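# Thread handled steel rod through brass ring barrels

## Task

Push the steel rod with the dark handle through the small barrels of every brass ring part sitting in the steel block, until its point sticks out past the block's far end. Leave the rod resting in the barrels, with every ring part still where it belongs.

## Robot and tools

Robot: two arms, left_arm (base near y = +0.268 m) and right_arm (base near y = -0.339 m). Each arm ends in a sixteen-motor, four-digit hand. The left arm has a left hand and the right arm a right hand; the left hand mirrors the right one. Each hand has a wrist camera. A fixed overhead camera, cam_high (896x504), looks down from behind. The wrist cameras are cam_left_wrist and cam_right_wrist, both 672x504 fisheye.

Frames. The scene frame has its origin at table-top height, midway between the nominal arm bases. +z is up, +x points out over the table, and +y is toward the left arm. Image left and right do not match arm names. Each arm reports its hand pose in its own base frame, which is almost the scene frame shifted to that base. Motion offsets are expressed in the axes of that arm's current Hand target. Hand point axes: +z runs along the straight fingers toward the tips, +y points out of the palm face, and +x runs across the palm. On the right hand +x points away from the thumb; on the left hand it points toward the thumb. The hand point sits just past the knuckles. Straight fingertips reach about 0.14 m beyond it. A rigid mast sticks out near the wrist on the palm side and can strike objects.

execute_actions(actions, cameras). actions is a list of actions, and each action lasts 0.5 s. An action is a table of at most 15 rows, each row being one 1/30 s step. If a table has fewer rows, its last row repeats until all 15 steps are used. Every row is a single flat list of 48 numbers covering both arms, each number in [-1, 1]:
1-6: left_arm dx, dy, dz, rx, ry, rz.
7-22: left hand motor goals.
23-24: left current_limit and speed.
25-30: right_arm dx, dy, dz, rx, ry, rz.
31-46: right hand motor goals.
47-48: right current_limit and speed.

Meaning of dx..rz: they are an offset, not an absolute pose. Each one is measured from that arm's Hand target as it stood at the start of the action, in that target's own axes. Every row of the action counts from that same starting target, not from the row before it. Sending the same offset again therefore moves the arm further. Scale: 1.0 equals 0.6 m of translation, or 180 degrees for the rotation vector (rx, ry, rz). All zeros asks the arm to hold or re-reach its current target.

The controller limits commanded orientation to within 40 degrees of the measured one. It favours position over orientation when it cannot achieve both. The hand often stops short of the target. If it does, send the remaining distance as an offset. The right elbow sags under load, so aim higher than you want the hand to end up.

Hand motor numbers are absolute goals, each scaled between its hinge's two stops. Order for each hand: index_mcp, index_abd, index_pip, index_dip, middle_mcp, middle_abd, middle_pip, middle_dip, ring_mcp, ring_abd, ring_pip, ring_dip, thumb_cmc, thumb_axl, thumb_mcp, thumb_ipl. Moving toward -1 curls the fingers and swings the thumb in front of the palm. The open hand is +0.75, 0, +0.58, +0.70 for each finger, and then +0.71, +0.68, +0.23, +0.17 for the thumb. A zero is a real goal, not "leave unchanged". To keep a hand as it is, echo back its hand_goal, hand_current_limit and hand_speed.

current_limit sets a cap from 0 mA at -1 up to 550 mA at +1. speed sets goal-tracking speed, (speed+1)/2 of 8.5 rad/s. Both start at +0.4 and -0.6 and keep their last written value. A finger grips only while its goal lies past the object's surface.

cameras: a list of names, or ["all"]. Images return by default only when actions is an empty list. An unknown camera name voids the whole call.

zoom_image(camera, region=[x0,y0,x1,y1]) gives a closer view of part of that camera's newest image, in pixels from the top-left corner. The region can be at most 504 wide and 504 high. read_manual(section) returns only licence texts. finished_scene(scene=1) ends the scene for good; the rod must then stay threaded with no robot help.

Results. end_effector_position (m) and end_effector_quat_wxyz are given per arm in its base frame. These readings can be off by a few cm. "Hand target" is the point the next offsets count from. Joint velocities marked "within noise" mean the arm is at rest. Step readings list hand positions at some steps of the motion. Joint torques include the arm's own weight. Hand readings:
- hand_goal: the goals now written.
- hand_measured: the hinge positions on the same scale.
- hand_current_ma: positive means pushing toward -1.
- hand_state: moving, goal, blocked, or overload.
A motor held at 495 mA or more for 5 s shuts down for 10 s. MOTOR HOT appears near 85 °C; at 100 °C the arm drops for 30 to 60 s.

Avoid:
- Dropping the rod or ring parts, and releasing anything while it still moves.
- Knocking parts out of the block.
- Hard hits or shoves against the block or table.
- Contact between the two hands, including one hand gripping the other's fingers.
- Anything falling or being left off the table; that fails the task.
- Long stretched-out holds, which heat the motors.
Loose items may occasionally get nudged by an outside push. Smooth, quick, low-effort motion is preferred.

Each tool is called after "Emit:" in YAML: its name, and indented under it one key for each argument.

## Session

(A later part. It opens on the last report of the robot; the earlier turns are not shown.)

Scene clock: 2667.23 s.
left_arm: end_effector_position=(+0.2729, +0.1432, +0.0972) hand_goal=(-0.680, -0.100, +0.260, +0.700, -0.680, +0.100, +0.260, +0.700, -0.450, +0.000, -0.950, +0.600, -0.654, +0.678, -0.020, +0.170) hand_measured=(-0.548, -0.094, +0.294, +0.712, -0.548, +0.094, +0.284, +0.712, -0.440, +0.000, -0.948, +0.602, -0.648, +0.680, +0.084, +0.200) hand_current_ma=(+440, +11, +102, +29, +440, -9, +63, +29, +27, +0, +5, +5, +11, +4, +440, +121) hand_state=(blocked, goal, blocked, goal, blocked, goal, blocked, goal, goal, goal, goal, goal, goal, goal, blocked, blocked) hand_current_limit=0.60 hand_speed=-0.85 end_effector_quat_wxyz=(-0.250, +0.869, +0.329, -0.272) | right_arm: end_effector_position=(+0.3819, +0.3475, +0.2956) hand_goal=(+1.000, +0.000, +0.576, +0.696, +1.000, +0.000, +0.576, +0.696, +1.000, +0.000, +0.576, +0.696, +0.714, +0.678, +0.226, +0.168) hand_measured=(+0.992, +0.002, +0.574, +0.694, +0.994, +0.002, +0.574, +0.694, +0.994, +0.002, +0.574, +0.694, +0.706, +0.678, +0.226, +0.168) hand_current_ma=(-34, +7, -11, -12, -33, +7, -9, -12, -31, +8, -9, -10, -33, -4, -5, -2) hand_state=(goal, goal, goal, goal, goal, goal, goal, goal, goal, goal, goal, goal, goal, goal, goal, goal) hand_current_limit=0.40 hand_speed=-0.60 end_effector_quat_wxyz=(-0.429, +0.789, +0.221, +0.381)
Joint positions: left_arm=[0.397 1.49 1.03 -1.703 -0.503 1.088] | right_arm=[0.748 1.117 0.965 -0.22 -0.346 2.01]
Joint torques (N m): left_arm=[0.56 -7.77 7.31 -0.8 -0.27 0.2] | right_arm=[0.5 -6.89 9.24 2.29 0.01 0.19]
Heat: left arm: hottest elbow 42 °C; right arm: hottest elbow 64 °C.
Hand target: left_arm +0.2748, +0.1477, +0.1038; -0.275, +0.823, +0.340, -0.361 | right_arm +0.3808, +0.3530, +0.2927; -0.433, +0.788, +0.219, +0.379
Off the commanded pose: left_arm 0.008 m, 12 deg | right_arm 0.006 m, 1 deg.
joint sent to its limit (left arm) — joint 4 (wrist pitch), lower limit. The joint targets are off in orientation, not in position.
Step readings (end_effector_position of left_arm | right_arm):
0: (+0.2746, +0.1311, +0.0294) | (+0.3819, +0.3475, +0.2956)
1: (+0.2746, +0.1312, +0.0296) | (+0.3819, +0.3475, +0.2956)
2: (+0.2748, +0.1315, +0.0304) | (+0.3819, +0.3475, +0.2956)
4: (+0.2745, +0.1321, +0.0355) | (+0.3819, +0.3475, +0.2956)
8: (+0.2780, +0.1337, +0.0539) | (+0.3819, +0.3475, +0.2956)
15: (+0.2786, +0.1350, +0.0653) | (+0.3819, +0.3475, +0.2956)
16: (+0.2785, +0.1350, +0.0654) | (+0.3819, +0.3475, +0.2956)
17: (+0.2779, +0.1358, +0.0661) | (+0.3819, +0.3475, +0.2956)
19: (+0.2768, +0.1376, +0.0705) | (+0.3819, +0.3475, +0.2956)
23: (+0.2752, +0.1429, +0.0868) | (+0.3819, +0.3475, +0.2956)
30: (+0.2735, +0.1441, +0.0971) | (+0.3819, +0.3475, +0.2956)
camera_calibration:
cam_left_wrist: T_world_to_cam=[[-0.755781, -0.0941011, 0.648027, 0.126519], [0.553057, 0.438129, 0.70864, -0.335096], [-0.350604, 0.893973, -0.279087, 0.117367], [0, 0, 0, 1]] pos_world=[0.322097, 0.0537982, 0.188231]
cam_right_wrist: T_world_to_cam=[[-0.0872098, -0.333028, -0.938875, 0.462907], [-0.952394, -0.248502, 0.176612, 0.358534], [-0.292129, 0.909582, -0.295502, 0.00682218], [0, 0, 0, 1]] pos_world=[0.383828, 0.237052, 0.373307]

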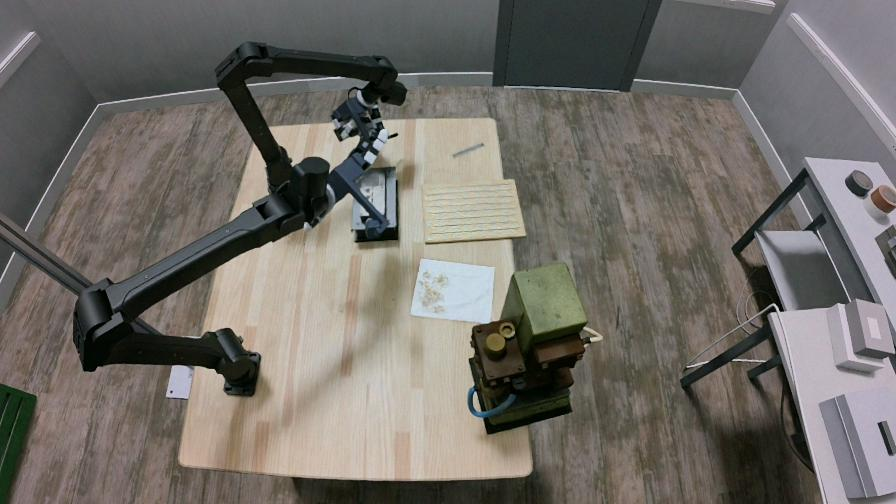

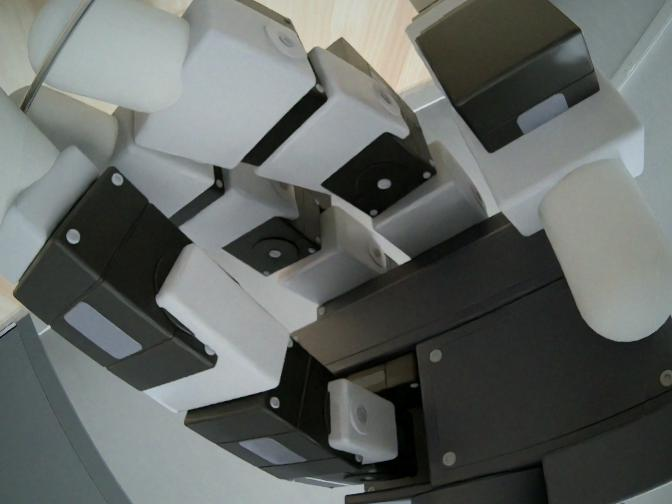

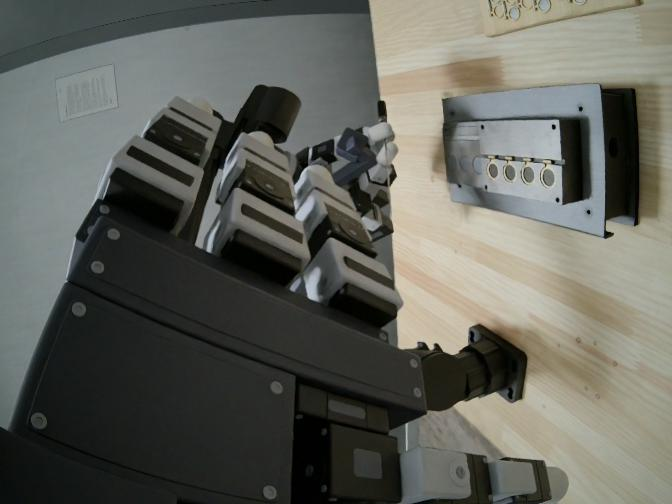

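Emit:
execute_actions:
  actions:
    - [[0.0372,-0.1095,-0.037,0.1019,0.126,-0.0133,-0.68,-0.1,0.26,0.7,-0.68,0.1,0.26,0.7,-0.45,0,-0.95,0.6,-0.655,0.678,-0.02,0.17,0.6,-0.85,0,0,0,0,0,0,1,0,0.576,0.696,1,0,0.576,0.696,1,0,0.576,0.696,0.714,0.678,0.226,0.168,0.4,-0.6]]
  cameras: ["cam_right_wrist","cam_left_wrist"]

Scene clock: 2789.37 s.
left_arm: end_effector_position=(+0.2690, +0.2011, +0.1447) hand_goal=(-0.680, -0.100, +0.260, +0.700, -0.680, +0.100, +0.260, +0.700, -0.450, +0.000, -0.950, +0.600, -0.654, +0.678, -0.020, +0.170) hand_measured=(-0.548, -0.094, +0.296, +0.712, -0.550, +0.094, +0.284, +0.712, -0.440, +0.000, -0.948, +0.602, -0.648, +0.680, +0.084, +0.200) hand_current_ma=(+440, +11, +104, +29, +440, -9, +64, +29, +23, +0, +5, +5, +12, +4, +440, +126) hand_state=(blocked, goal, blocked, goal, blocked, goal, blocked, goal, goal, goal, goal, goal, goal, goal, blocked, blocked) hand_current_limit=0.60 hand_speed=-0.85 end_effector_quat_wxyz=(-0.452, +0.840, +0.222, -0.201) | right_arm: end_effector_position=(+0.3819, +0.3475, +0.2956) hand_goal=(+1.000, +0.000, +0.576, +0.696, +1.000, +0.000, +0.576, +0.696, +1.000, +0.000, +0.576, +0.696, +0.714, +0.678, +0.226, +0.168) hand_measured=(+0.992, +0.002, +0.574, +0.694, +0.994, +0.002, +0.574, +0.694, +0.994, +0.002, +0.574, +0.694, +0.706, +0.678, +0.226, +0.168) hand_current_ma=(-34, +7, -11, -12, -33, +7, -9, -12, -31, +8, -9, -10, -33, -4, -5, -2) hand_state=(goal, goal, goal, goal, goal, goal, goal, goal, goal, goal, goal, goal, goal, goal, goal, goal) hand_current_limit=0.40 hand_speed=-0.60 end_effector_quat_wxyz=(-0.429, +0.789, +0.221, +0.381)
Joint positions: left_arm=[0.336 1.412 1.03 -1.703 -0.944 1.123] | right_arm=[0.748 1.117 0.965 -0.22 -0.346 2.01]
Joint torques (N m): left_arm=[-0.97 -6.59 8.92 -0.43 -0.63 0.22] | right_arm=[0.5 -6.89 9.22 2.3 0.01 0.19]
Heat: left arm: hottest elbow 43 °C; right arm: hottest elbow 64 °C.
Hand target: left_arm +0.2798, +0.2004, +0.1536; -0.471, +0.817, +0.235, -0.237 | right_arm +0.3808, +0.3530, +0.2927; -0.433, +0.788, +0.219, +0.379
Off the commanded pose: left_arm 0.014 m, 6 deg | right_arm 0.006 m, 1 deg.
joint sent to its limit (left arm) — joint 4 (wrist pitch), lower limit. The joint targets are off in orientation, not in position.
Step readings (end_effector_position of left_arm | right_arm):
0: (+0.2729, +0.1432, +0.0972) | (+0.3819, +0.3475, +0.2956)
1: (+0.2722, +0.1452, +0.0975) | (+0.3819, +0.3475, +0.2956)
2: (+0.2692, +0.1556, +0.1000) | (+0.3819, +0.3475, +0.2956)
4: (+0.2652, +0.1798, +0.1103) | (+0.3819, +0.3475, +0.2956)
8: (+0.2678, +0.1976, +0.1344) | (+0.3819, +0.3475, +0.2956)
15: (+0.2696, +0.2008, +0.1444) | (+0.3819, +0.3475, +0.2956)
camera_calibration:
cam_left_wrist: T_world_to_cam=[[-0.733005, -0.0965922, 0.673331, 0.0889784], [0.677902, -0.0220179, 0.734823, -0.336839], [-0.0561528, 0.99508, 0.0816193, -0.0741992], [0, 0, 0, 1]] pos_world=[0.289399, 0.0750123, 0.193661]
cam_right_wrist: T_world_to_cam=[[-0.0872098, -0.333028, -0.938875, 0.462907], [-0.952394, -0.248502, 0.176612, 0.358534], [-0.292129, 0.909582, -0.295502, 0.00682218], [0, 0, 0, 1]] pos_world=[0.383828, 0.237052, 0.373307]
Images, in order (width x height): cam_left_wrist 672x504, cam_right_wrist 672x504.

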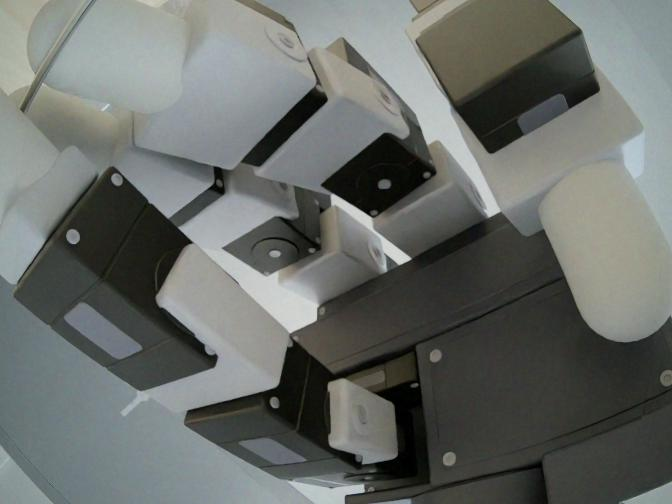

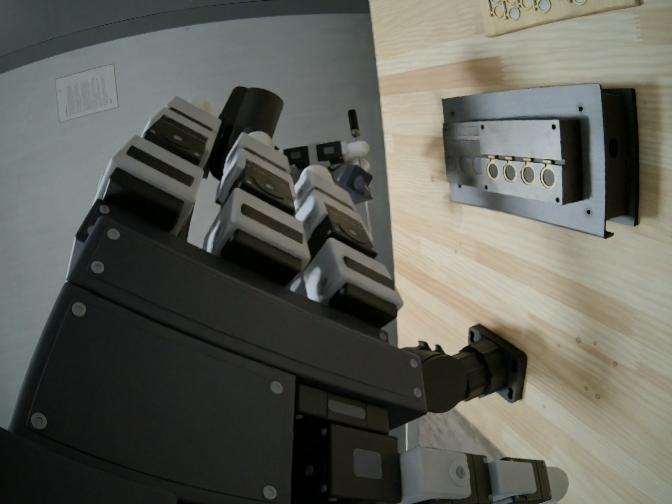

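Emit:
execute_actions:
  actions:
    - [[0.0863,-0.0095,0.0533,0.1019,0.126,-0.0133,-0.68,-0.1,0.26,0.7,-0.68,0.1,0.26,0.7,-0.45,0,-0.95,0.6,-0.655,0.678,-0.02,0.17,0.6,-0.85,0,0,0,0,0,0,1,0,0.576,0.696,1,0,0.576,0.696,1,0,0.576,0.696,0.714,0.678,0.226,0.168,0.4,-0.6]]
  cameras: ["all"]

Scene clock: 2795.57 s.
left_arm: end_effector_position=(+0.3014, +0.2558, +0.1327) hand_goal=(-0.680, -0.100, +0.260, +0.700, -0.680, +0.100, +0.260, +0.700, -0.450, +0.000, -0.950, +0.600, -0.654, +0.678, -0.020, +0.170) hand_measured=(-0.550, -0.094, +0.296, +0.712, -0.554, +0.094, +0.284, +0.714, -0.444, +0.000, -0.948, +0.602, -0.648, +0.680, +0.084, +0.202) hand_current_ma=(+440, +9, +105, +30, +440, -11, +67, +32, +14, +0, +5, +5, +11, +4, +440, +135) hand_state=(blocked, goal, blocked, goal, blocked, goal, blocked, goal, goal, goal, goal, goal, goal, goal, blocked, blocked) hand_current_limit=0.60 hand_speed=-0.85 end_effector_quat_wxyz=(-0.640, +0.750, +0.123, -0.113) | right_arm: end_effector_position=(+0.3819, +0.3475, +0.2956) hand_goal=(+1.000, +0.000, +0.576, +0.696, +1.000, +0.000, +0.576, +0.696, +1.000, +0.000, +0.576, +0.696, +0.714, +0.678, +0.226, +0.168) hand_measured=(+0.992, +0.002, +0.574, +0.694, +0.994, +0.002, +0.574, +0.694, +0.994, +0.002, +0.574, +0.694, +0.706, +0.678, +0.226, +0.168) hand_current_ma=(-34, +7, -11, -12, -33, +7, -9, -12, -31, +8, -9, -10, -33, -4, -5, -2) hand_state=(goal, goal, goal, goal, goal, goal, goal, goal, goal, goal, goal, goal, goal, goal, goal, goal) hand_current_limit=0.40 hand_speed=-0.60 end_effector_quat_wxyz=(-0.429, +0.789, +0.221, +0.381)
Joint positions: left_arm=[0.29 1.451 0.899 -1.312 -1.409 1.286] | right_arm=[0.748 1.117 0.965 -0.22 -0.346 2.01]
Joint torques (N m): left_arm=[-0.38 -8.53 6.13 0.53 -0.96 0.16] | right_arm=[0.44 -6.89 9.22 2.28 0.01 0.19]
Heat: left arm: hottest elbow 44 °C; right arm: hottest elbow 64 °C.
Hand target: left_arm +0.2997, +0.2555, +0.1359; -0.636, +0.757, +0.115, -0.096 | right_arm +0.3808, +0.3530, +0.2927; -0.433, +0.788, +0.219, +0.379
Off the commanded pose: left_arm 0.004 m, 2 deg | right_arm 0.006 m, 1 deg.
Step readings (end_effector_position of left_arm | right_arm):
0: (+0.2690, +0.2010, +0.1447) | (+0.3819, +0.3475, +0.2956)
1: (+0.2691, +0.2029, +0.1457) | (+0.3819, +0.3475, +0.2956)
2: (+0.2707, +0.2125, +0.1504) | (+0.3819, +0.3475, +0.2956)
4: (+0.2818, +0.2347, +0.1610) | (+0.3819, +0.3475, +0.2956)
8: (+0.2964, +0.2502, +0.1569) | (+0.3819, +0.3475, +0.2956)
15: (+0.2984, +0.2552, +0.1358) | (+0.3819, +0.3475, +0.2956)
camera_calibration:
cam_left_wrist: T_world_to_cam=[[-0.727411, -0.15924, 0.66747, 0.141188], [0.646211, -0.486178, 0.588254, -0.201004], [0.230835, 0.859229, 0.456554, -0.227388], [0, 0, 0, 1]] pos_world=[0.285082, 0.120137, 0.127817]
cam_right_wrist: T_world_to_cam=[[-0.0872098, -0.333028, -0.938875, 0.462907], [-0.952394, -0.248502, 0.176612, 0.358534], [-0.292129, 0.909582, -0.295502, 0.00682218], [0, 0, 0, 1]] pos_world=[0.383828, 0.237052, 0.373307]

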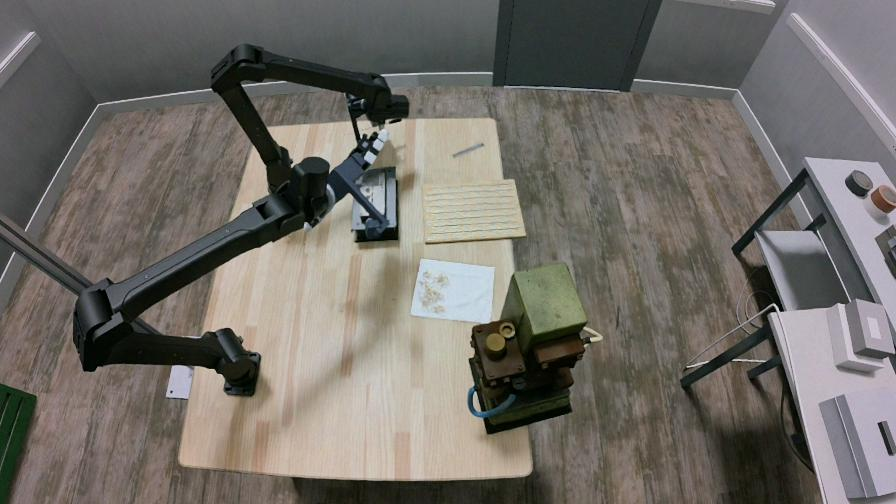

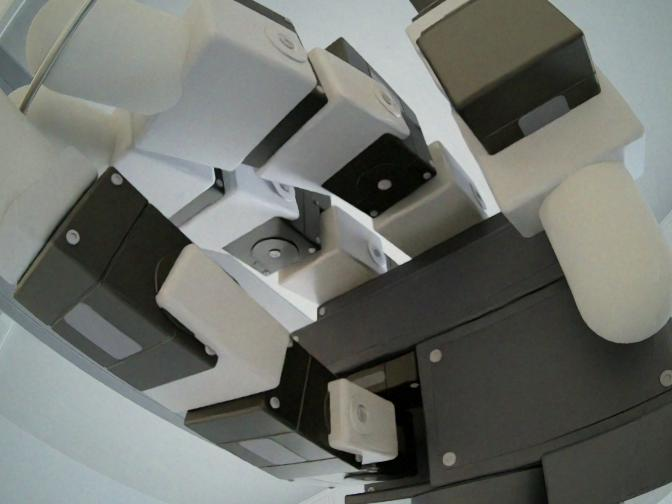

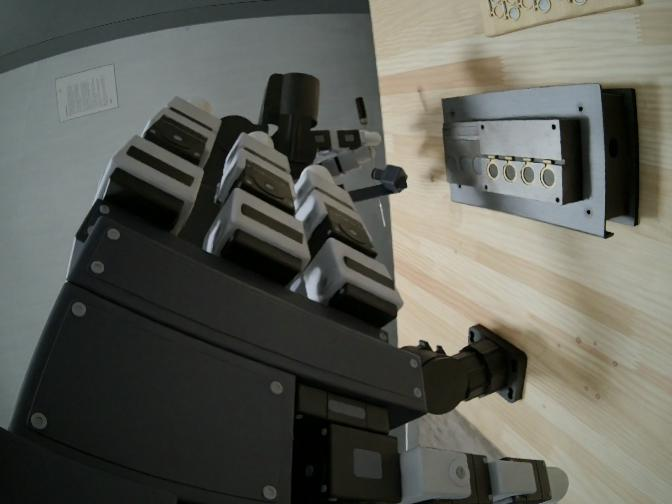

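Emit:
zoom_image:
  camera: "cam_right_wrist"
  region: [300, 80, 420, 170]

Emit:
zoom_image:
  camera: "cam_high"
  region: [330, 80, 430, 160]

Scaled by 4.200 from the camera's 672x504 image, which has a finer 960x720 frame.

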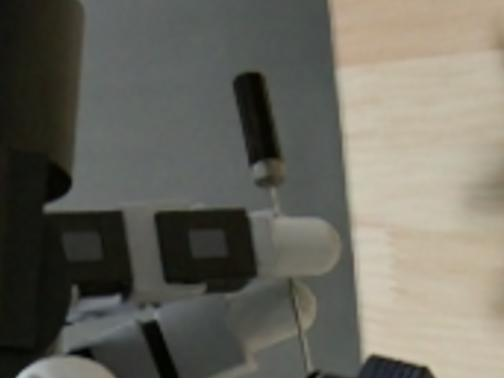

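Scaled by 5.040 from the camera's 896x504 image, which has a finer 1280x720 frame.

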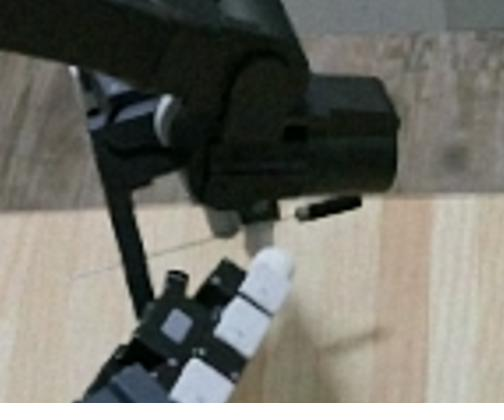

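Emit:
execute_actions:
  actions:
    - [[0.0,0.0574,0.01,0,0,0,-0.68,-0.1,0.26,0.7,-0.68,0.1,0.26,0.7,-0.45,0,-0.95,0.6,-0.655,0.678,-0.02,0.17,0.6,-0.85,0,0,0,0,0,0,1,0,0.576,0.696,1,0,0.576,0.696,1,0,0.576,0.696,0.714,0.678,0.226,0.168,0.4,-0.6]]
    - [[0.0,0.0574,0.01,0,0,0,-0.68,-0.1,0.26,0.7,-0.68,0.1,0.26,0.7,-0.45,0,-0.95,0.6,-0.655,0.678,-0.02,0.17,0.6,-0.85,0,0,0,0,0,0,1,0,0.576,0.696,1,0,0.576,0.696,1,0,0.576,0.696,0.714,0.678,0.226,0.168,0.4,-0.6]]
  cameras: ["cam_right_wrist","cam_high","cam_left_wrist"]

Emit:
zoom_image:
  camera: "cam_right_wrist"
  region: [330, 60, 450, 150]

Emit:
zoom_image:
  camera: "cam_high"
  region: [340, 100, 420, 160]

Scene clock: 2813.63 s.
left_arm: end_effector_position=(+0.3043, +0.2541, +0.0671) hand_goal=(-0.680, -0.100, +0.260, +0.700, -0.680, +0.100, +0.260, +0.700, -0.450, +0.000, -0.950, +0.600, -0.654, +0.678, -0.020, +0.170) hand_measured=(-0.550, -0.094, +0.296, +0.712, -0.554, +0.094, +0.284, +0.714, -0.444, +0.000, -0.948, +0.602, -0.648, +0.680, +0.084, +0.202) hand_current_ma=(+440, +9, +105, +30, +440, -11, +67, +32, +13, +0, +5, +5, +11, +4, +440, +136) hand_state=(blocked, goal, blocked, goal, blocked, goal, blocked, goal, goal, goal, goal, goal, goal, goal, blocked, blocked) hand_current_limit=0.60 hand_speed=-0.85 end_effector_quat_wxyz=(-0.637, +0.756, +0.116, -0.096) | right_arm: end_effector_position=(+0.3819, +0.3475, +0.2956) hand_goal=(+1.000, +0.000, +0.576, +0.696, +1.000, +0.000, +0.576, +0.696, +1.000, +0.000, +0.576, +0.696, +0.714, +0.678, +0.226, +0.168) hand_measured=(+0.992, +0.002, +0.574, +0.694, +0.994, +0.002, +0.574, +0.694, +0.994, +0.002, +0.574, +0.694, +0.706, +0.678, +0.226, +0.168) hand_current_ma=(-34, +7, -11, -12, -33, +7, -9, -12, -31, +8, -9, -10, -33, -4, -5, -2) hand_state=(goal, goal, goal, goal, goal, goal, goal, goal, goal, goal, goal, goal, goal, goal, goal, goal) hand_current_limit=0.40 hand_speed=-0.60 end_effector_quat_wxyz=(-0.429, +0.789, +0.221, +0.381)
Joint positions: left_arm=[0.29 1.51 0.766 -0.889 -1.399 1.506] | right_arm=[0.748 1.117 0.965 -0.22 -0.346 2.01]
Joint torques (N m): left_arm=[0.62 -7.71 5.22 1.11 -0.85 0.14] | right_arm=[0.44 -6.89 9.24 2.3 0.01 0.19]
Heat: left arm: hottest elbow 44 °C; right arm: hottest elbow 64 °C.
Hand target: left_arm +0.2997, +0.2554, +0.0660; -0.636, +0.757, +0.115, -0.096 | right_arm +0.3808, +0.3530, +0.2927; -0.433, +0.788, +0.219, +0.379
Off the commanded pose: left_arm 0.005 m, 0 deg | right_arm 0.006 m, 1 deg.
Step readings (end_effector_position of left_arm | right_arm):
0: (+0.3013, +0.2558, +0.1326) | (+0.3819, +0.3475, +0.2956)
1: (+0.3014, +0.2558, +0.1325) | (+0.3819, +0.3475, +0.2956)
2: (+0.3020, +0.2560, +0.1312) | (+0.3819, +0.3475, +0.2956)
4: (+0.3028, +0.2562, +0.1261) | (+0.3819, +0.3475, +0.2956)
8: (+0.3006, +0.2550, +0.1115) | (+0.3819, +0.3475, +0.2956)
15: (+0.3032, +0.2551, +0.1024) | (+0.3819, +0.3475, +0.2956)
16: (+0.3038, +0.2551, +0.1018) | (+0.3819, +0.3475, +0.2956)
17: (+0.3043, +0.2552, +0.1003) | (+0.3819, +0.3475, +0.2956)
19: (+0.3048, +0.2554, +0.0955) | (+0.3819, +0.3475, +0.2956)
23: (+0.3019, +0.2541, +0.0774) | (+0.3819, +0.3475, +0.2956)
30: (+0.3024, +0.2538, +0.0675) | (+0.3819, +0.3475, +0.2956)
camera_calibration:
cam_left_wrist: T_world_to_cam=[[-0.744522, -0.126642, 0.655476, 0.184523], [0.618309, -0.501064, 0.605498, -0.153988], [0.251754, 0.856094, 0.451357, -0.201875], [0, 0, 0, 1]] pos_world=[0.283416, 0.119035, 0.0634074]
cam_right_wrist: T_world_to_cam=[[-0.0872098, -0.333028, -0.938875, 0.462907], [-0.952394, -0.248502, 0.176612, 0.358534], [-0.292129, 0.909582, -0.295502, 0.00682218], [0, 0, 0, 1]] pos_world=[0.383828, 0.237052, 0.373307]

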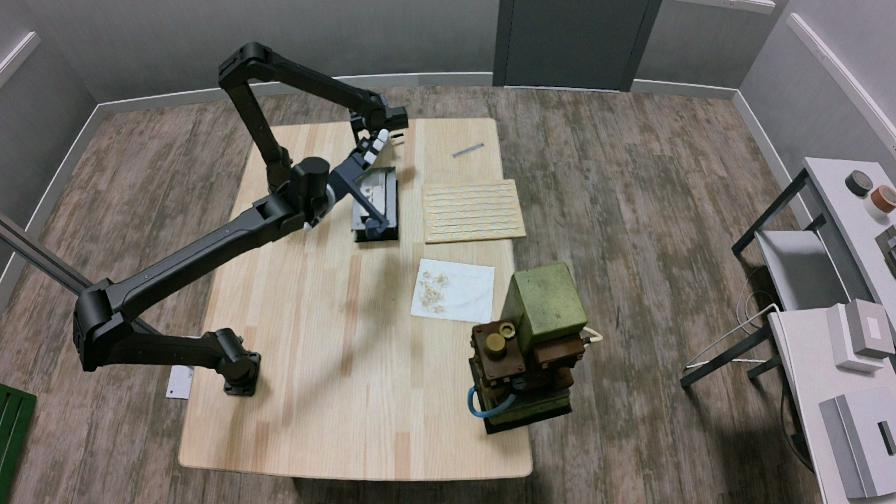

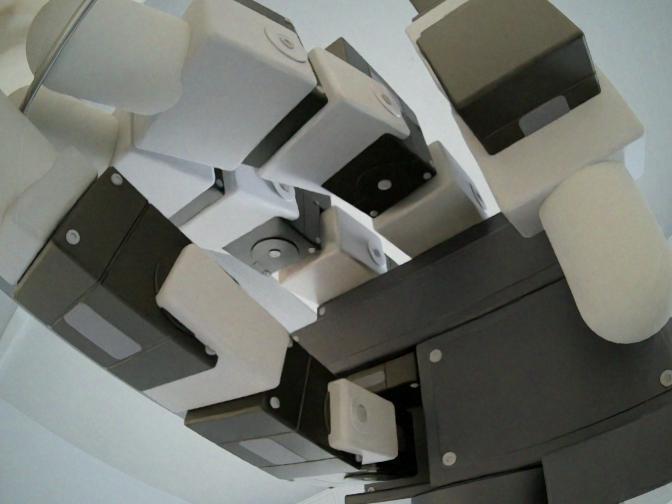

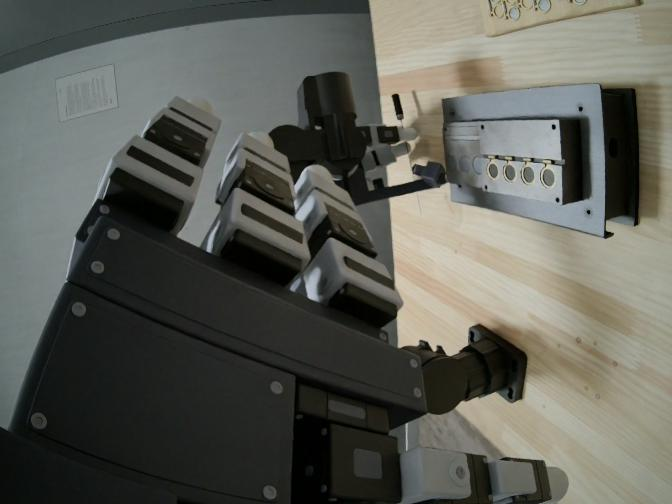

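Scaled by 4.200 from the camera's 672x504 image, which has a finer 960x720 frame.

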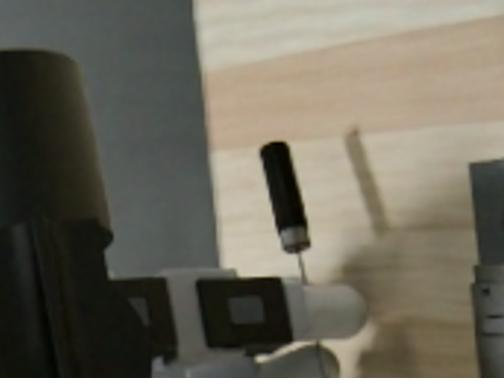

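Scaled by 6.300 from the camera's 896x504 image, which has a finer 1280x720 frame.

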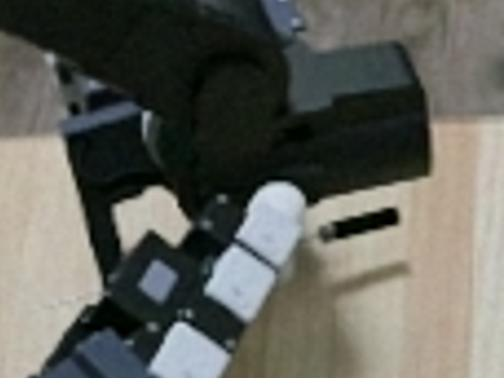

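Emit:
execute_actions:
  actions:
    - [[0.0,0.0213,0.0037,0,0,0,-0.68,-0.1,0.26,0.7,-0.68,0.1,0.26,0.7,-0.45,0,-0.95,0.6,-0.655,0.678,-0.02,0.17,0.6,-0.85,0,0,0,0,0,0,1,0,0.576,0.696,1,0,0.576,0.696,1,0,0.576,0.696,0.714,0.678,0.226,0.168,0.4,-0.6]]
  cameras: ["cam_right_wrist","cam_high"]

Emit:
zoom_image:
  camera: "cam_right_wrist"
  region: [330, 60, 450, 150]

Emit:
zoom_image:
  camera: "cam_high"
  region: [340, 100, 420, 160]

Scene clock: 2819.77 s.
left_arm: end_effector_position=(+0.3039, +0.2537, +0.0568) hand_goal=(-0.680, -0.100, +0.260, +0.700, -0.680, +0.100, +0.260, +0.700, -0.450, +0.000, -0.950, +0.600, -0.654, +0.678, -0.020, +0.170) hand_measured=(-0.550, -0.094, +0.296, +0.712, -0.554, +0.094, +0.284, +0.714, -0.444, +0.000, -0.948, +0.602, -0.648, +0.680, +0.084, +0.202) hand_current_ma=(+440, +9, +105, +30, +440, -11, +67, +32, +13, +0, +5, +5, +11, +4, +440, +136) hand_state=(blocked, goal, blocked, goal, blocked, goal, blocked, goal, goal, goal, goal, goal, goal, goal, blocked, blocked) hand_current_limit=0.60 hand_speed=-0.85 end_effector_quat_wxyz=(-0.637, +0.757, +0.116, -0.091) | right_arm: end_effector_position=(+0.3819, +0.3475, +0.2956) hand_goal=(+1.000, +0.000, +0.576, +0.696, +1.000, +0.000, +0.576, +0.696, +1.000, +0.000, +0.576, +0.696, +0.714, +0.678, +0.226, +0.168) hand_measured=(+0.992, +0.002, +0.574, +0.694, +0.994, +0.002, +0.574, +0.694, +0.994, +0.002, +0.574, +0.694, +0.706, +0.678, +0.226, +0.168) hand_current_ma=(-34, +7, -11, -12, -33, +7, -9, -12, -31, +8, -9, -10, -33, -4, -5, -2) hand_state=(goal, goal, goal, goal, goal, goal, goal, goal, goal, goal, goal, goal, goal, goal, goal, goal) hand_current_limit=0.40 hand_speed=-0.60 end_effector_quat_wxyz=(-0.429, +0.789, +0.221, +0.381)
Joint positions: left_arm=[0.29 1.521 0.743 -0.819 -1.398 1.534] | right_arm=[0.748 1.117 0.965 -0.22 -0.346 2.01]
Joint torques (N m): left_arm=[0.32 -6.89 5.26 1.09 -0.85 0.12] | right_arm=[0.5 -6.89 9.21 2.28 0.01 0.19]
Heat: left arm: hottest elbow 43 °C; right arm: hottest elbow 64 °C.
Hand target: left_arm +0.2996, +0.2553, +0.0530; -0.636, +0.757, +0.115, -0.097 | right_arm +0.3808, +0.3530, +0.2927; -0.433, +0.788, +0.219, +0.379
Off the commanded pose: left_arm 0.006 m, 1 deg | right_arm 0.006 m, 1 deg.
Step readings (end_effector_position of left_arm | right_arm):
0: (+0.3042, +0.2541, +0.0671) | (+0.3819, +0.3475, +0.2956)
1: (+0.3041, +0.2541, +0.0670) | (+0.3819, +0.3475, +0.2956)
2: (+0.3044, +0.2542, +0.0667) | (+0.3819, +0.3475, +0.2956)
4: (+0.3044, +0.2542, +0.0651) | (+0.3819, +0.3475, +0.2956)
8: (+0.3034, +0.2538, +0.0601) | (+0.3819, +0.3475, +0.2956)
15: (+0.3038, +0.2537, +0.0571) | (+0.3819, +0.3475, +0.2956)
camera_calibration:
cam_right_wrist: T_world_to_cam=[[-0.0872098, -0.333028, -0.938875, 0.462907], [-0.952394, -0.248502, 0.176612, 0.358534], [-0.292129, 0.909582, -0.295502, 0.00682218], [0, 0, 0, 1]] pos_world=[0.383828, 0.237052, 0.373307]
Images, in order (width x height): cam_high 896x504, cam_right_wrist 672x504.

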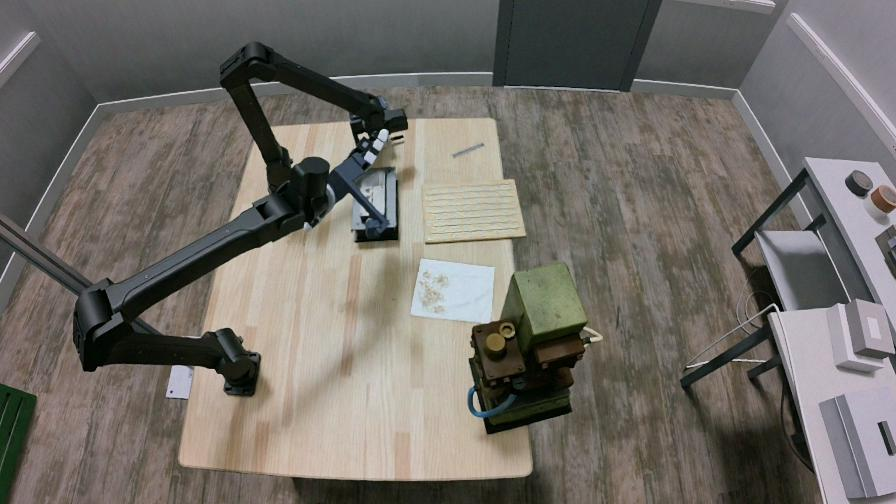

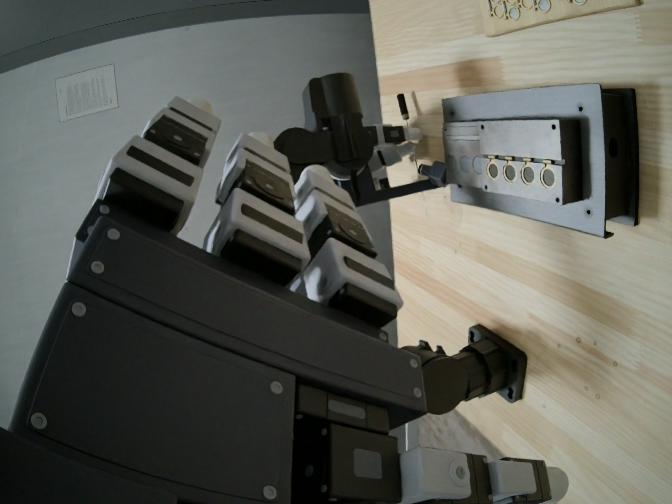

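Scaled by 4.200 from the camera's 672x504 image, which has a finer 960x720 frame.

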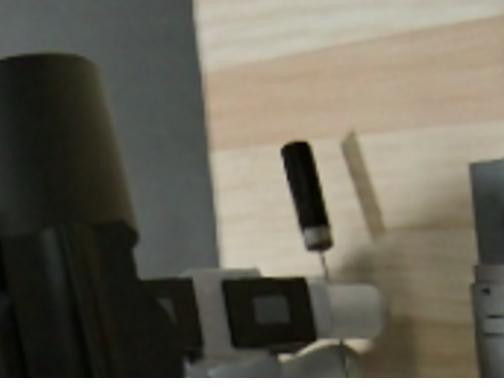

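Scaled by 6.300 from the camera's 896x504 image, which has a finer 1280x720 frame.

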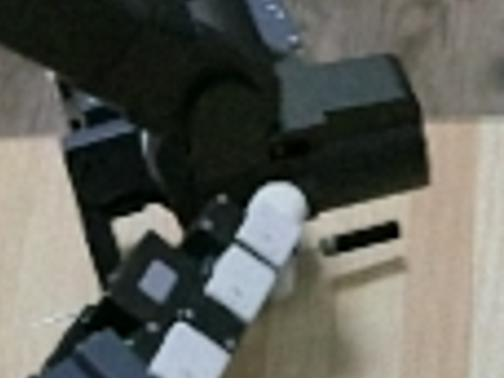

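Emit:
execute_actions:
  actions:
    - [[0.0,0.0164,0.0029,0,0,0,-0.68,-0.1,0.26,0.7,-0.68,0.1,0.26,0.7,-0.45,0,-0.95,0.6,-0.655,0.678,-0.02,0.17,0.6,-0.85,0,0,0,0,0,0,1,0,0.576,0.696,1,0,0.576,0.696,1,0,0.576,0.696,0.714,0.678,0.226,0.168,0.4,-0.6]]
  cameras: ["cam_right_wrist"]

Emit:
zoom_image:
  camera: "cam_right_wrist"
  region: [370, 70, 450, 150]

Scene clock: 2824.93 s.
left_arm: end_effector_position=(+0.3040, +0.2537, +0.0480) hand_goal=(-0.680, -0.100, +0.260, +0.700, -0.680, +0.100, +0.260, +0.700, -0.450, +0.000, -0.950, +0.600, -0.654, +0.678, -0.020, +0.170) hand_measured=(-0.550, -0.100, +0.296, +0.712, -0.556, +0.090, +0.284, +0.714, -0.444, +0.000, -0.948, +0.602, -0.652, +0.680, +0.084, +0.204) hand_current_ma=(+440, +1, +105, +30, +440, -20, +67, +32, +13, +0, +5, +5, +4, +4, +440, +142) hand_state=(blocked, goal, blocked, goal, blocked, goal, blocked, goal, goal, goal, goal, goal, goal, goal, blocked, blocked) hand_current_limit=0.60 hand_speed=-0.85 end_effector_quat_wxyz=(-0.637, +0.757, +0.115, -0.092) | right_arm: end_effector_position=(+0.3819, +0.3475, +0.2956) hand_goal=(+1.000, +0.000, +0.576, +0.696, +1.000, +0.000, +0.576, +0.696, +1.000, +0.000, +0.576, +0.696, +0.714, +0.678, +0.226, +0.168) hand_measured=(+0.992, +0.002, +0.574, +0.694, +0.994, +0.002, +0.574, +0.694, +0.994, +0.002, +0.574, +0.694, +0.706, +0.678, +0.226, +0.168) hand_current_ma=(-34, +7, -11, -12, -33, +7, -9, -12, -31, +8, -9, -10, -33, -4, -5, -2) hand_state=(goal, goal, goal, goal, goal, goal, goal, goal, goal, goal, goal, goal, goal, goal, goal, goal) hand_current_limit=0.40 hand_speed=-0.60 end_effector_quat_wxyz=(-0.429, +0.789, +0.221, +0.381)
Joint positions: left_arm=[0.29 1.541 0.734 -0.786 -1.398 1.541] | right_arm=[0.748 1.117 0.965 -0.22 -0.346 2.01]
Joint torques (N m): left_arm=[0.79 -6.59 5.11 1.32 -0.82 0.1] | right_arm=[0.5 -6.83 9.24 2.29 0.01 0.19]
Heat: left arm: hottest elbow 43 °C; right arm: hottest elbow 64 °C.
Hand target: left_arm +0.2998, +0.2554, +0.0430; -0.636, +0.757, +0.115, -0.096 | right_arm +0.3808, +0.3530, +0.2927; -0.433, +0.788, +0.219, +0.379
Off the commanded pose: left_arm 0.007 m, 1 deg | right_arm 0.006 m, 1 deg.
Step readings (end_effector_position of left_arm | right_arm):
0: (+0.3039, +0.2537, +0.0568) | (+0.3819, +0.3475, +0.2956)
1: (+0.3039, +0.2537, +0.0568) | (+0.3819, +0.3475, +0.2956)
2: (+0.3043, +0.2538, +0.0567) | (+0.3819, +0.3475, +0.2956)
4: (+0.3048, +0.2540, +0.0552) | (+0.3819, +0.3475, +0.2956)
8: (+0.3037, +0.2537, +0.0496) | (+0.3819, +0.3475, +0.2956)
15: (+0.3038, +0.2537, +0.0480) | (+0.3819, +0.3475, +0.2956)
camera_calibration:
cam_right_wrist: T_world_to_cam=[[-0.0872098, -0.333028, -0.938875, 0.462907], [-0.952394, -0.248502, 0.176612, 0.358534], [-0.292129, 0.909582, -0.295502, 0.00682218], [0, 0, 0, 1]] pos_world=[0.383828, 0.237052, 0.373307]
Images, in order (width x height): cam_right_wrist 672x504.

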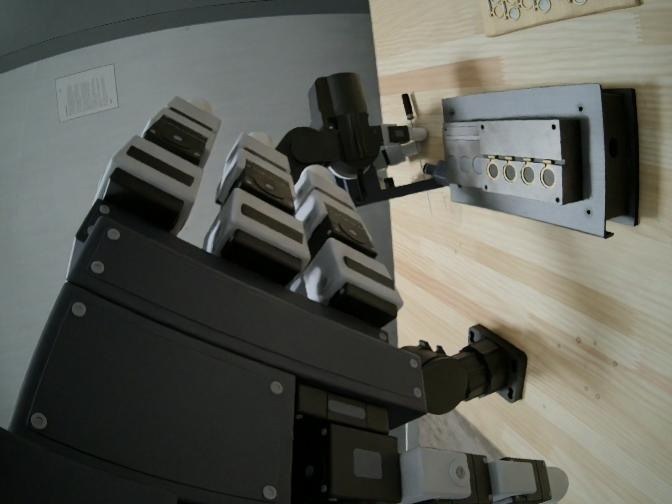

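Scaled by 6.300 from the camera's 672x504 image, which has a finer 960x720 frame.

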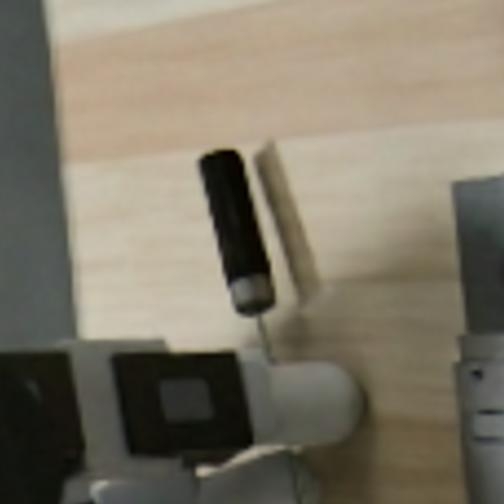

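Emit:
execute_actions:
  actions:
    - [[0,0,0,0,0,0,-0.55,-0.1,0.28,0.7,-0.55,0.1,0.28,0.7,-0.45,0,-0.95,0.6,-0.655,0.678,0.085,0.19,0.4,-0.9,0,0,0,0,0,0,1,0,0.576,0.696,1,0,0.576,0.696,1,0,0.576,0.696,0.714,0.678,0.226,0.168,0.4,-0.6]]
    - [[0,0,0,0,0,0,-0.47,-0.1,0.26,0.7,-0.47,0.1,0.26,0.7,-0.45,0,-0.95,0.6,-0.655,0.678,0.14,0.2,0.4,-0.95,0,0,0,0,0,0,1,0,0.576,0.696,1,0,0.576,0.696,1,0,0.576,0.696,0.714,0.678,0.226,0.168,0.4,-0.6]]
  cameras: ["cam_right_wrist","cam_high","cam_left_wrist"]

Emit:
zoom_image:
  camera: "cam_right_wrist"
  region: [370, 70, 450, 150]

Emit:
zoom_image:
  camera: "cam_left_wrist"
  region: [0, 0, 200, 150]

Scene clock: 2843.90 s.
left_arm: end_effector_position=(+0.3049, +0.2542, +0.0483) hand_goal=(-0.470, -0.100, +0.260, +0.700, -0.470, +0.100, +0.260, +0.700, -0.450, +0.000, -0.950, +0.600, -0.654, +0.678, +0.140, +0.200) hand_measured=(-0.470, -0.100, +0.266, +0.704, -0.472, +0.090, +0.264, +0.704, -0.444, +0.000, -0.948, +0.602, -0.658, +0.680, +0.124, +0.196) hand_current_ma=(+0, +1, +13, +5, -4, -20, +6, +5, +13, +0, +5, +5, -5, +2, -52, -11) hand_state=(goal, goal, goal, goal, goal, goal, goal, goal, goal, goal, goal, goal, goal, goal, goal, goal) hand_current_limit=0.40 hand_speed=-0.95 end_effector_quat_wxyz=(-0.638, +0.756, +0.117, -0.090) | right_arm: end_effector_position=(+0.3819, +0.3475, +0.2956) hand_goal=(+1.000, +0.000, +0.576, +0.696, +1.000, +0.000, +0.576, +0.696, +1.000, +0.000, +0.576, +0.696, +0.714, +0.678, +0.226, +0.168) hand_measured=(+0.992, +0.002, +0.574, +0.694, +0.994, +0.002, +0.574, +0.694, +0.994, +0.002, +0.574, +0.694, +0.706, +0.678, +0.226, +0.168) hand_current_ma=(-34, +7, -11, -12, -33, +7, -9, -12, -31, +8, -9, -10, -33, -4, -5, -2) hand_state=(goal, goal, goal, goal, goal, goal, goal, goal, goal, goal, goal, goal, goal, goal, goal, goal) hand_current_limit=0.40 hand_speed=-0.60 end_effector_quat_wxyz=(-0.429, +0.789, +0.221, +0.381)
Joint positions: left_arm=[0.29 1.541 0.734 -0.78 -1.399 1.541] | right_arm=[0.748 1.117 0.965 -0.22 -0.346 2.01]
Joint torques (N m): left_arm=[0.5 -6.77 5.08 0.98 -0.79 0.13] | right_arm=[0.5 -6.83 9.24 2.29 0.01 0.19]
Heat: left arm: hottest elbow 43 °C; right arm: hottest elbow 64 °C.
Hand target: left_arm +0.2998, +0.2554, +0.0431; -0.636, +0.757, +0.115, -0.096 | right_arm +0.3808, +0.3530, +0.2927; -0.433, +0.788, +0.219, +0.379
Off the commanded pose: left_arm 0.007 m, 1 deg | right_arm 0.006 m, 1 deg.
Step readings (end_effector_position of left_arm | right_arm):
0: (+0.3040, +0.2538, +0.0480) | (+0.3819, +0.3475, +0.2956)
1: (+0.3040, +0.2538, +0.0480) | (+0.3819, +0.3475, +0.2956)
2: (+0.3040, +0.2538, +0.0481) | (+0.3819, +0.3475, +0.2956)
4: (+0.3040, +0.2538, +0.0481) | (+0.3819, +0.3475, +0.2956)
8: (+0.3041, +0.2538, +0.0481) | (+0.3819, +0.3475, +0.2956)
15: (+0.3045, +0.2539, +0.0481) | (+0.3819, +0.3475, +0.2956)
16: (+0.3045, +0.2539, +0.0481) | (+0.3819, +0.3475, +0.2956)
17: (+0.3045, +0.2539, +0.0481) | (+0.3819, +0.3475, +0.2956)
19: (+0.3047, +0.2540, +0.0481) | (+0.3819, +0.3475, +0.2956)
23: (+0.3048, +0.2540, +0.0481) | (+0.3819, +0.3475, +0.2956)
30: (+0.3049, +0.2541, +0.0483) | (+0.3819, +0.3475, +0.2956)
camera_calibration:
cam_left_wrist: T_world_to_cam=[[-0.752298, -0.124067, 0.647036, 0.19944], [0.608741, -0.506494, 0.610654, -0.138956], [0.251958, 0.853271, 0.456558, -0.193211], [0, 0, 0, 1]] pos_world=[0.283308, 0.119225, 0.044021]
cam_right_wrist: T_world_to_cam=[[-0.0872098, -0.333028, -0.938875, 0.462907], [-0.952394, -0.248502, 0.176612, 0.358534], [-0.292129, 0.909582, -0.295502, 0.00682218], [0, 0, 0, 1]] pos_world=[0.383828, 0.237052, 0.373307]

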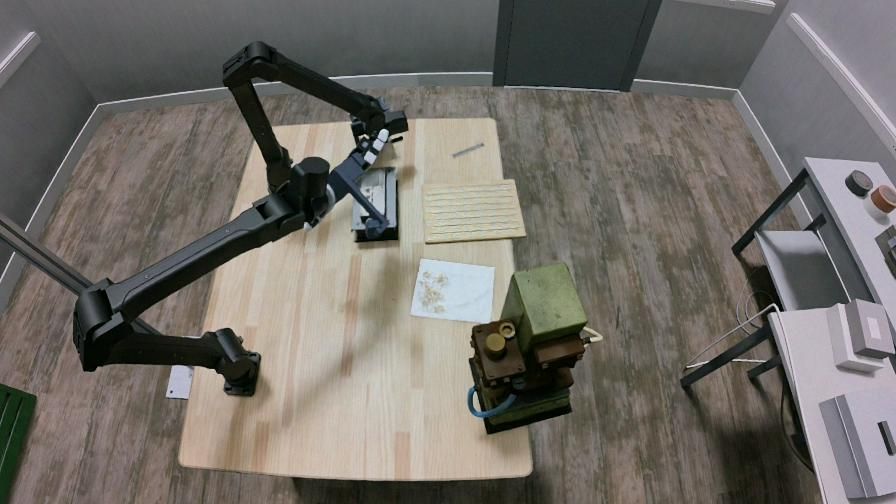

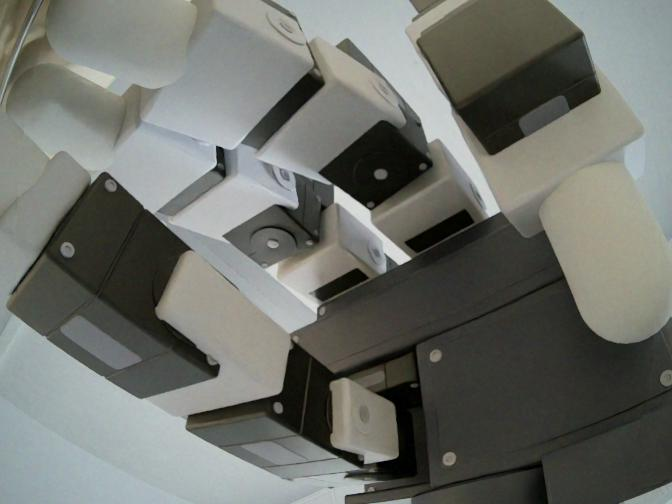

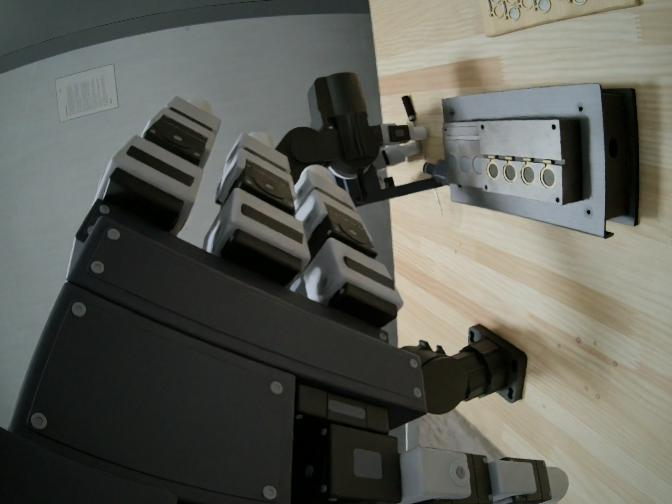

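Scaled by 6.300 from the camera's 672x504 image, which has a finer 960x720 frame.

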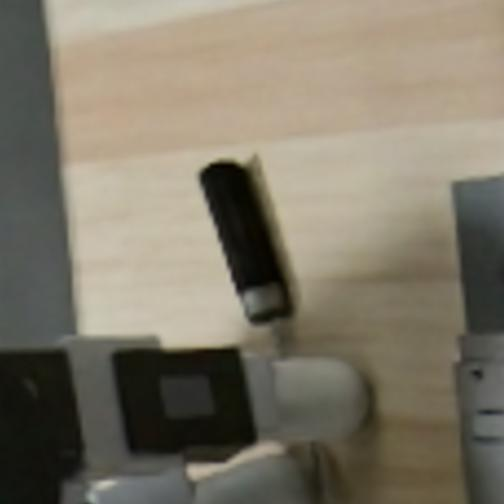

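Scaled by 2.520 from the camera's 672x504 image, which has a finer 960x720 frame.

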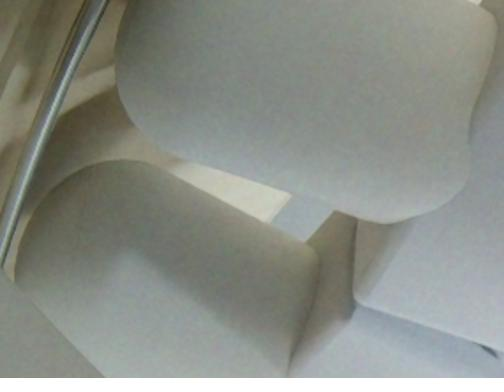

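Emit:
zoom_image:
  camera: "cam_high"
  region: [340, 110, 420, 170]

Emit:
zoom_image:
  camera: "cam_right_wrist"
  region: [390, 80, 470, 230]

Scaled by 6.300 from the camera's 896x504 image, which has a finer 1280x720 frame.

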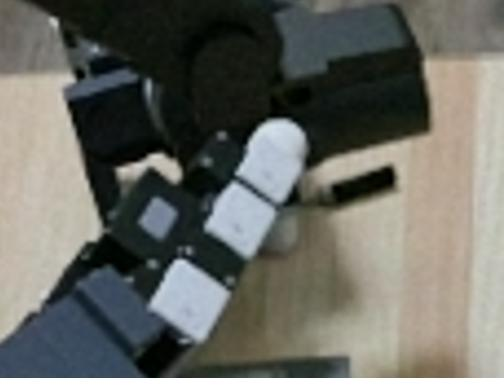

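Scaled by 3.360 from the camera's 672x504 image, which has a finer 960x720 frame.

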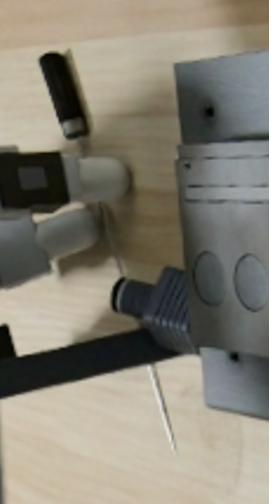

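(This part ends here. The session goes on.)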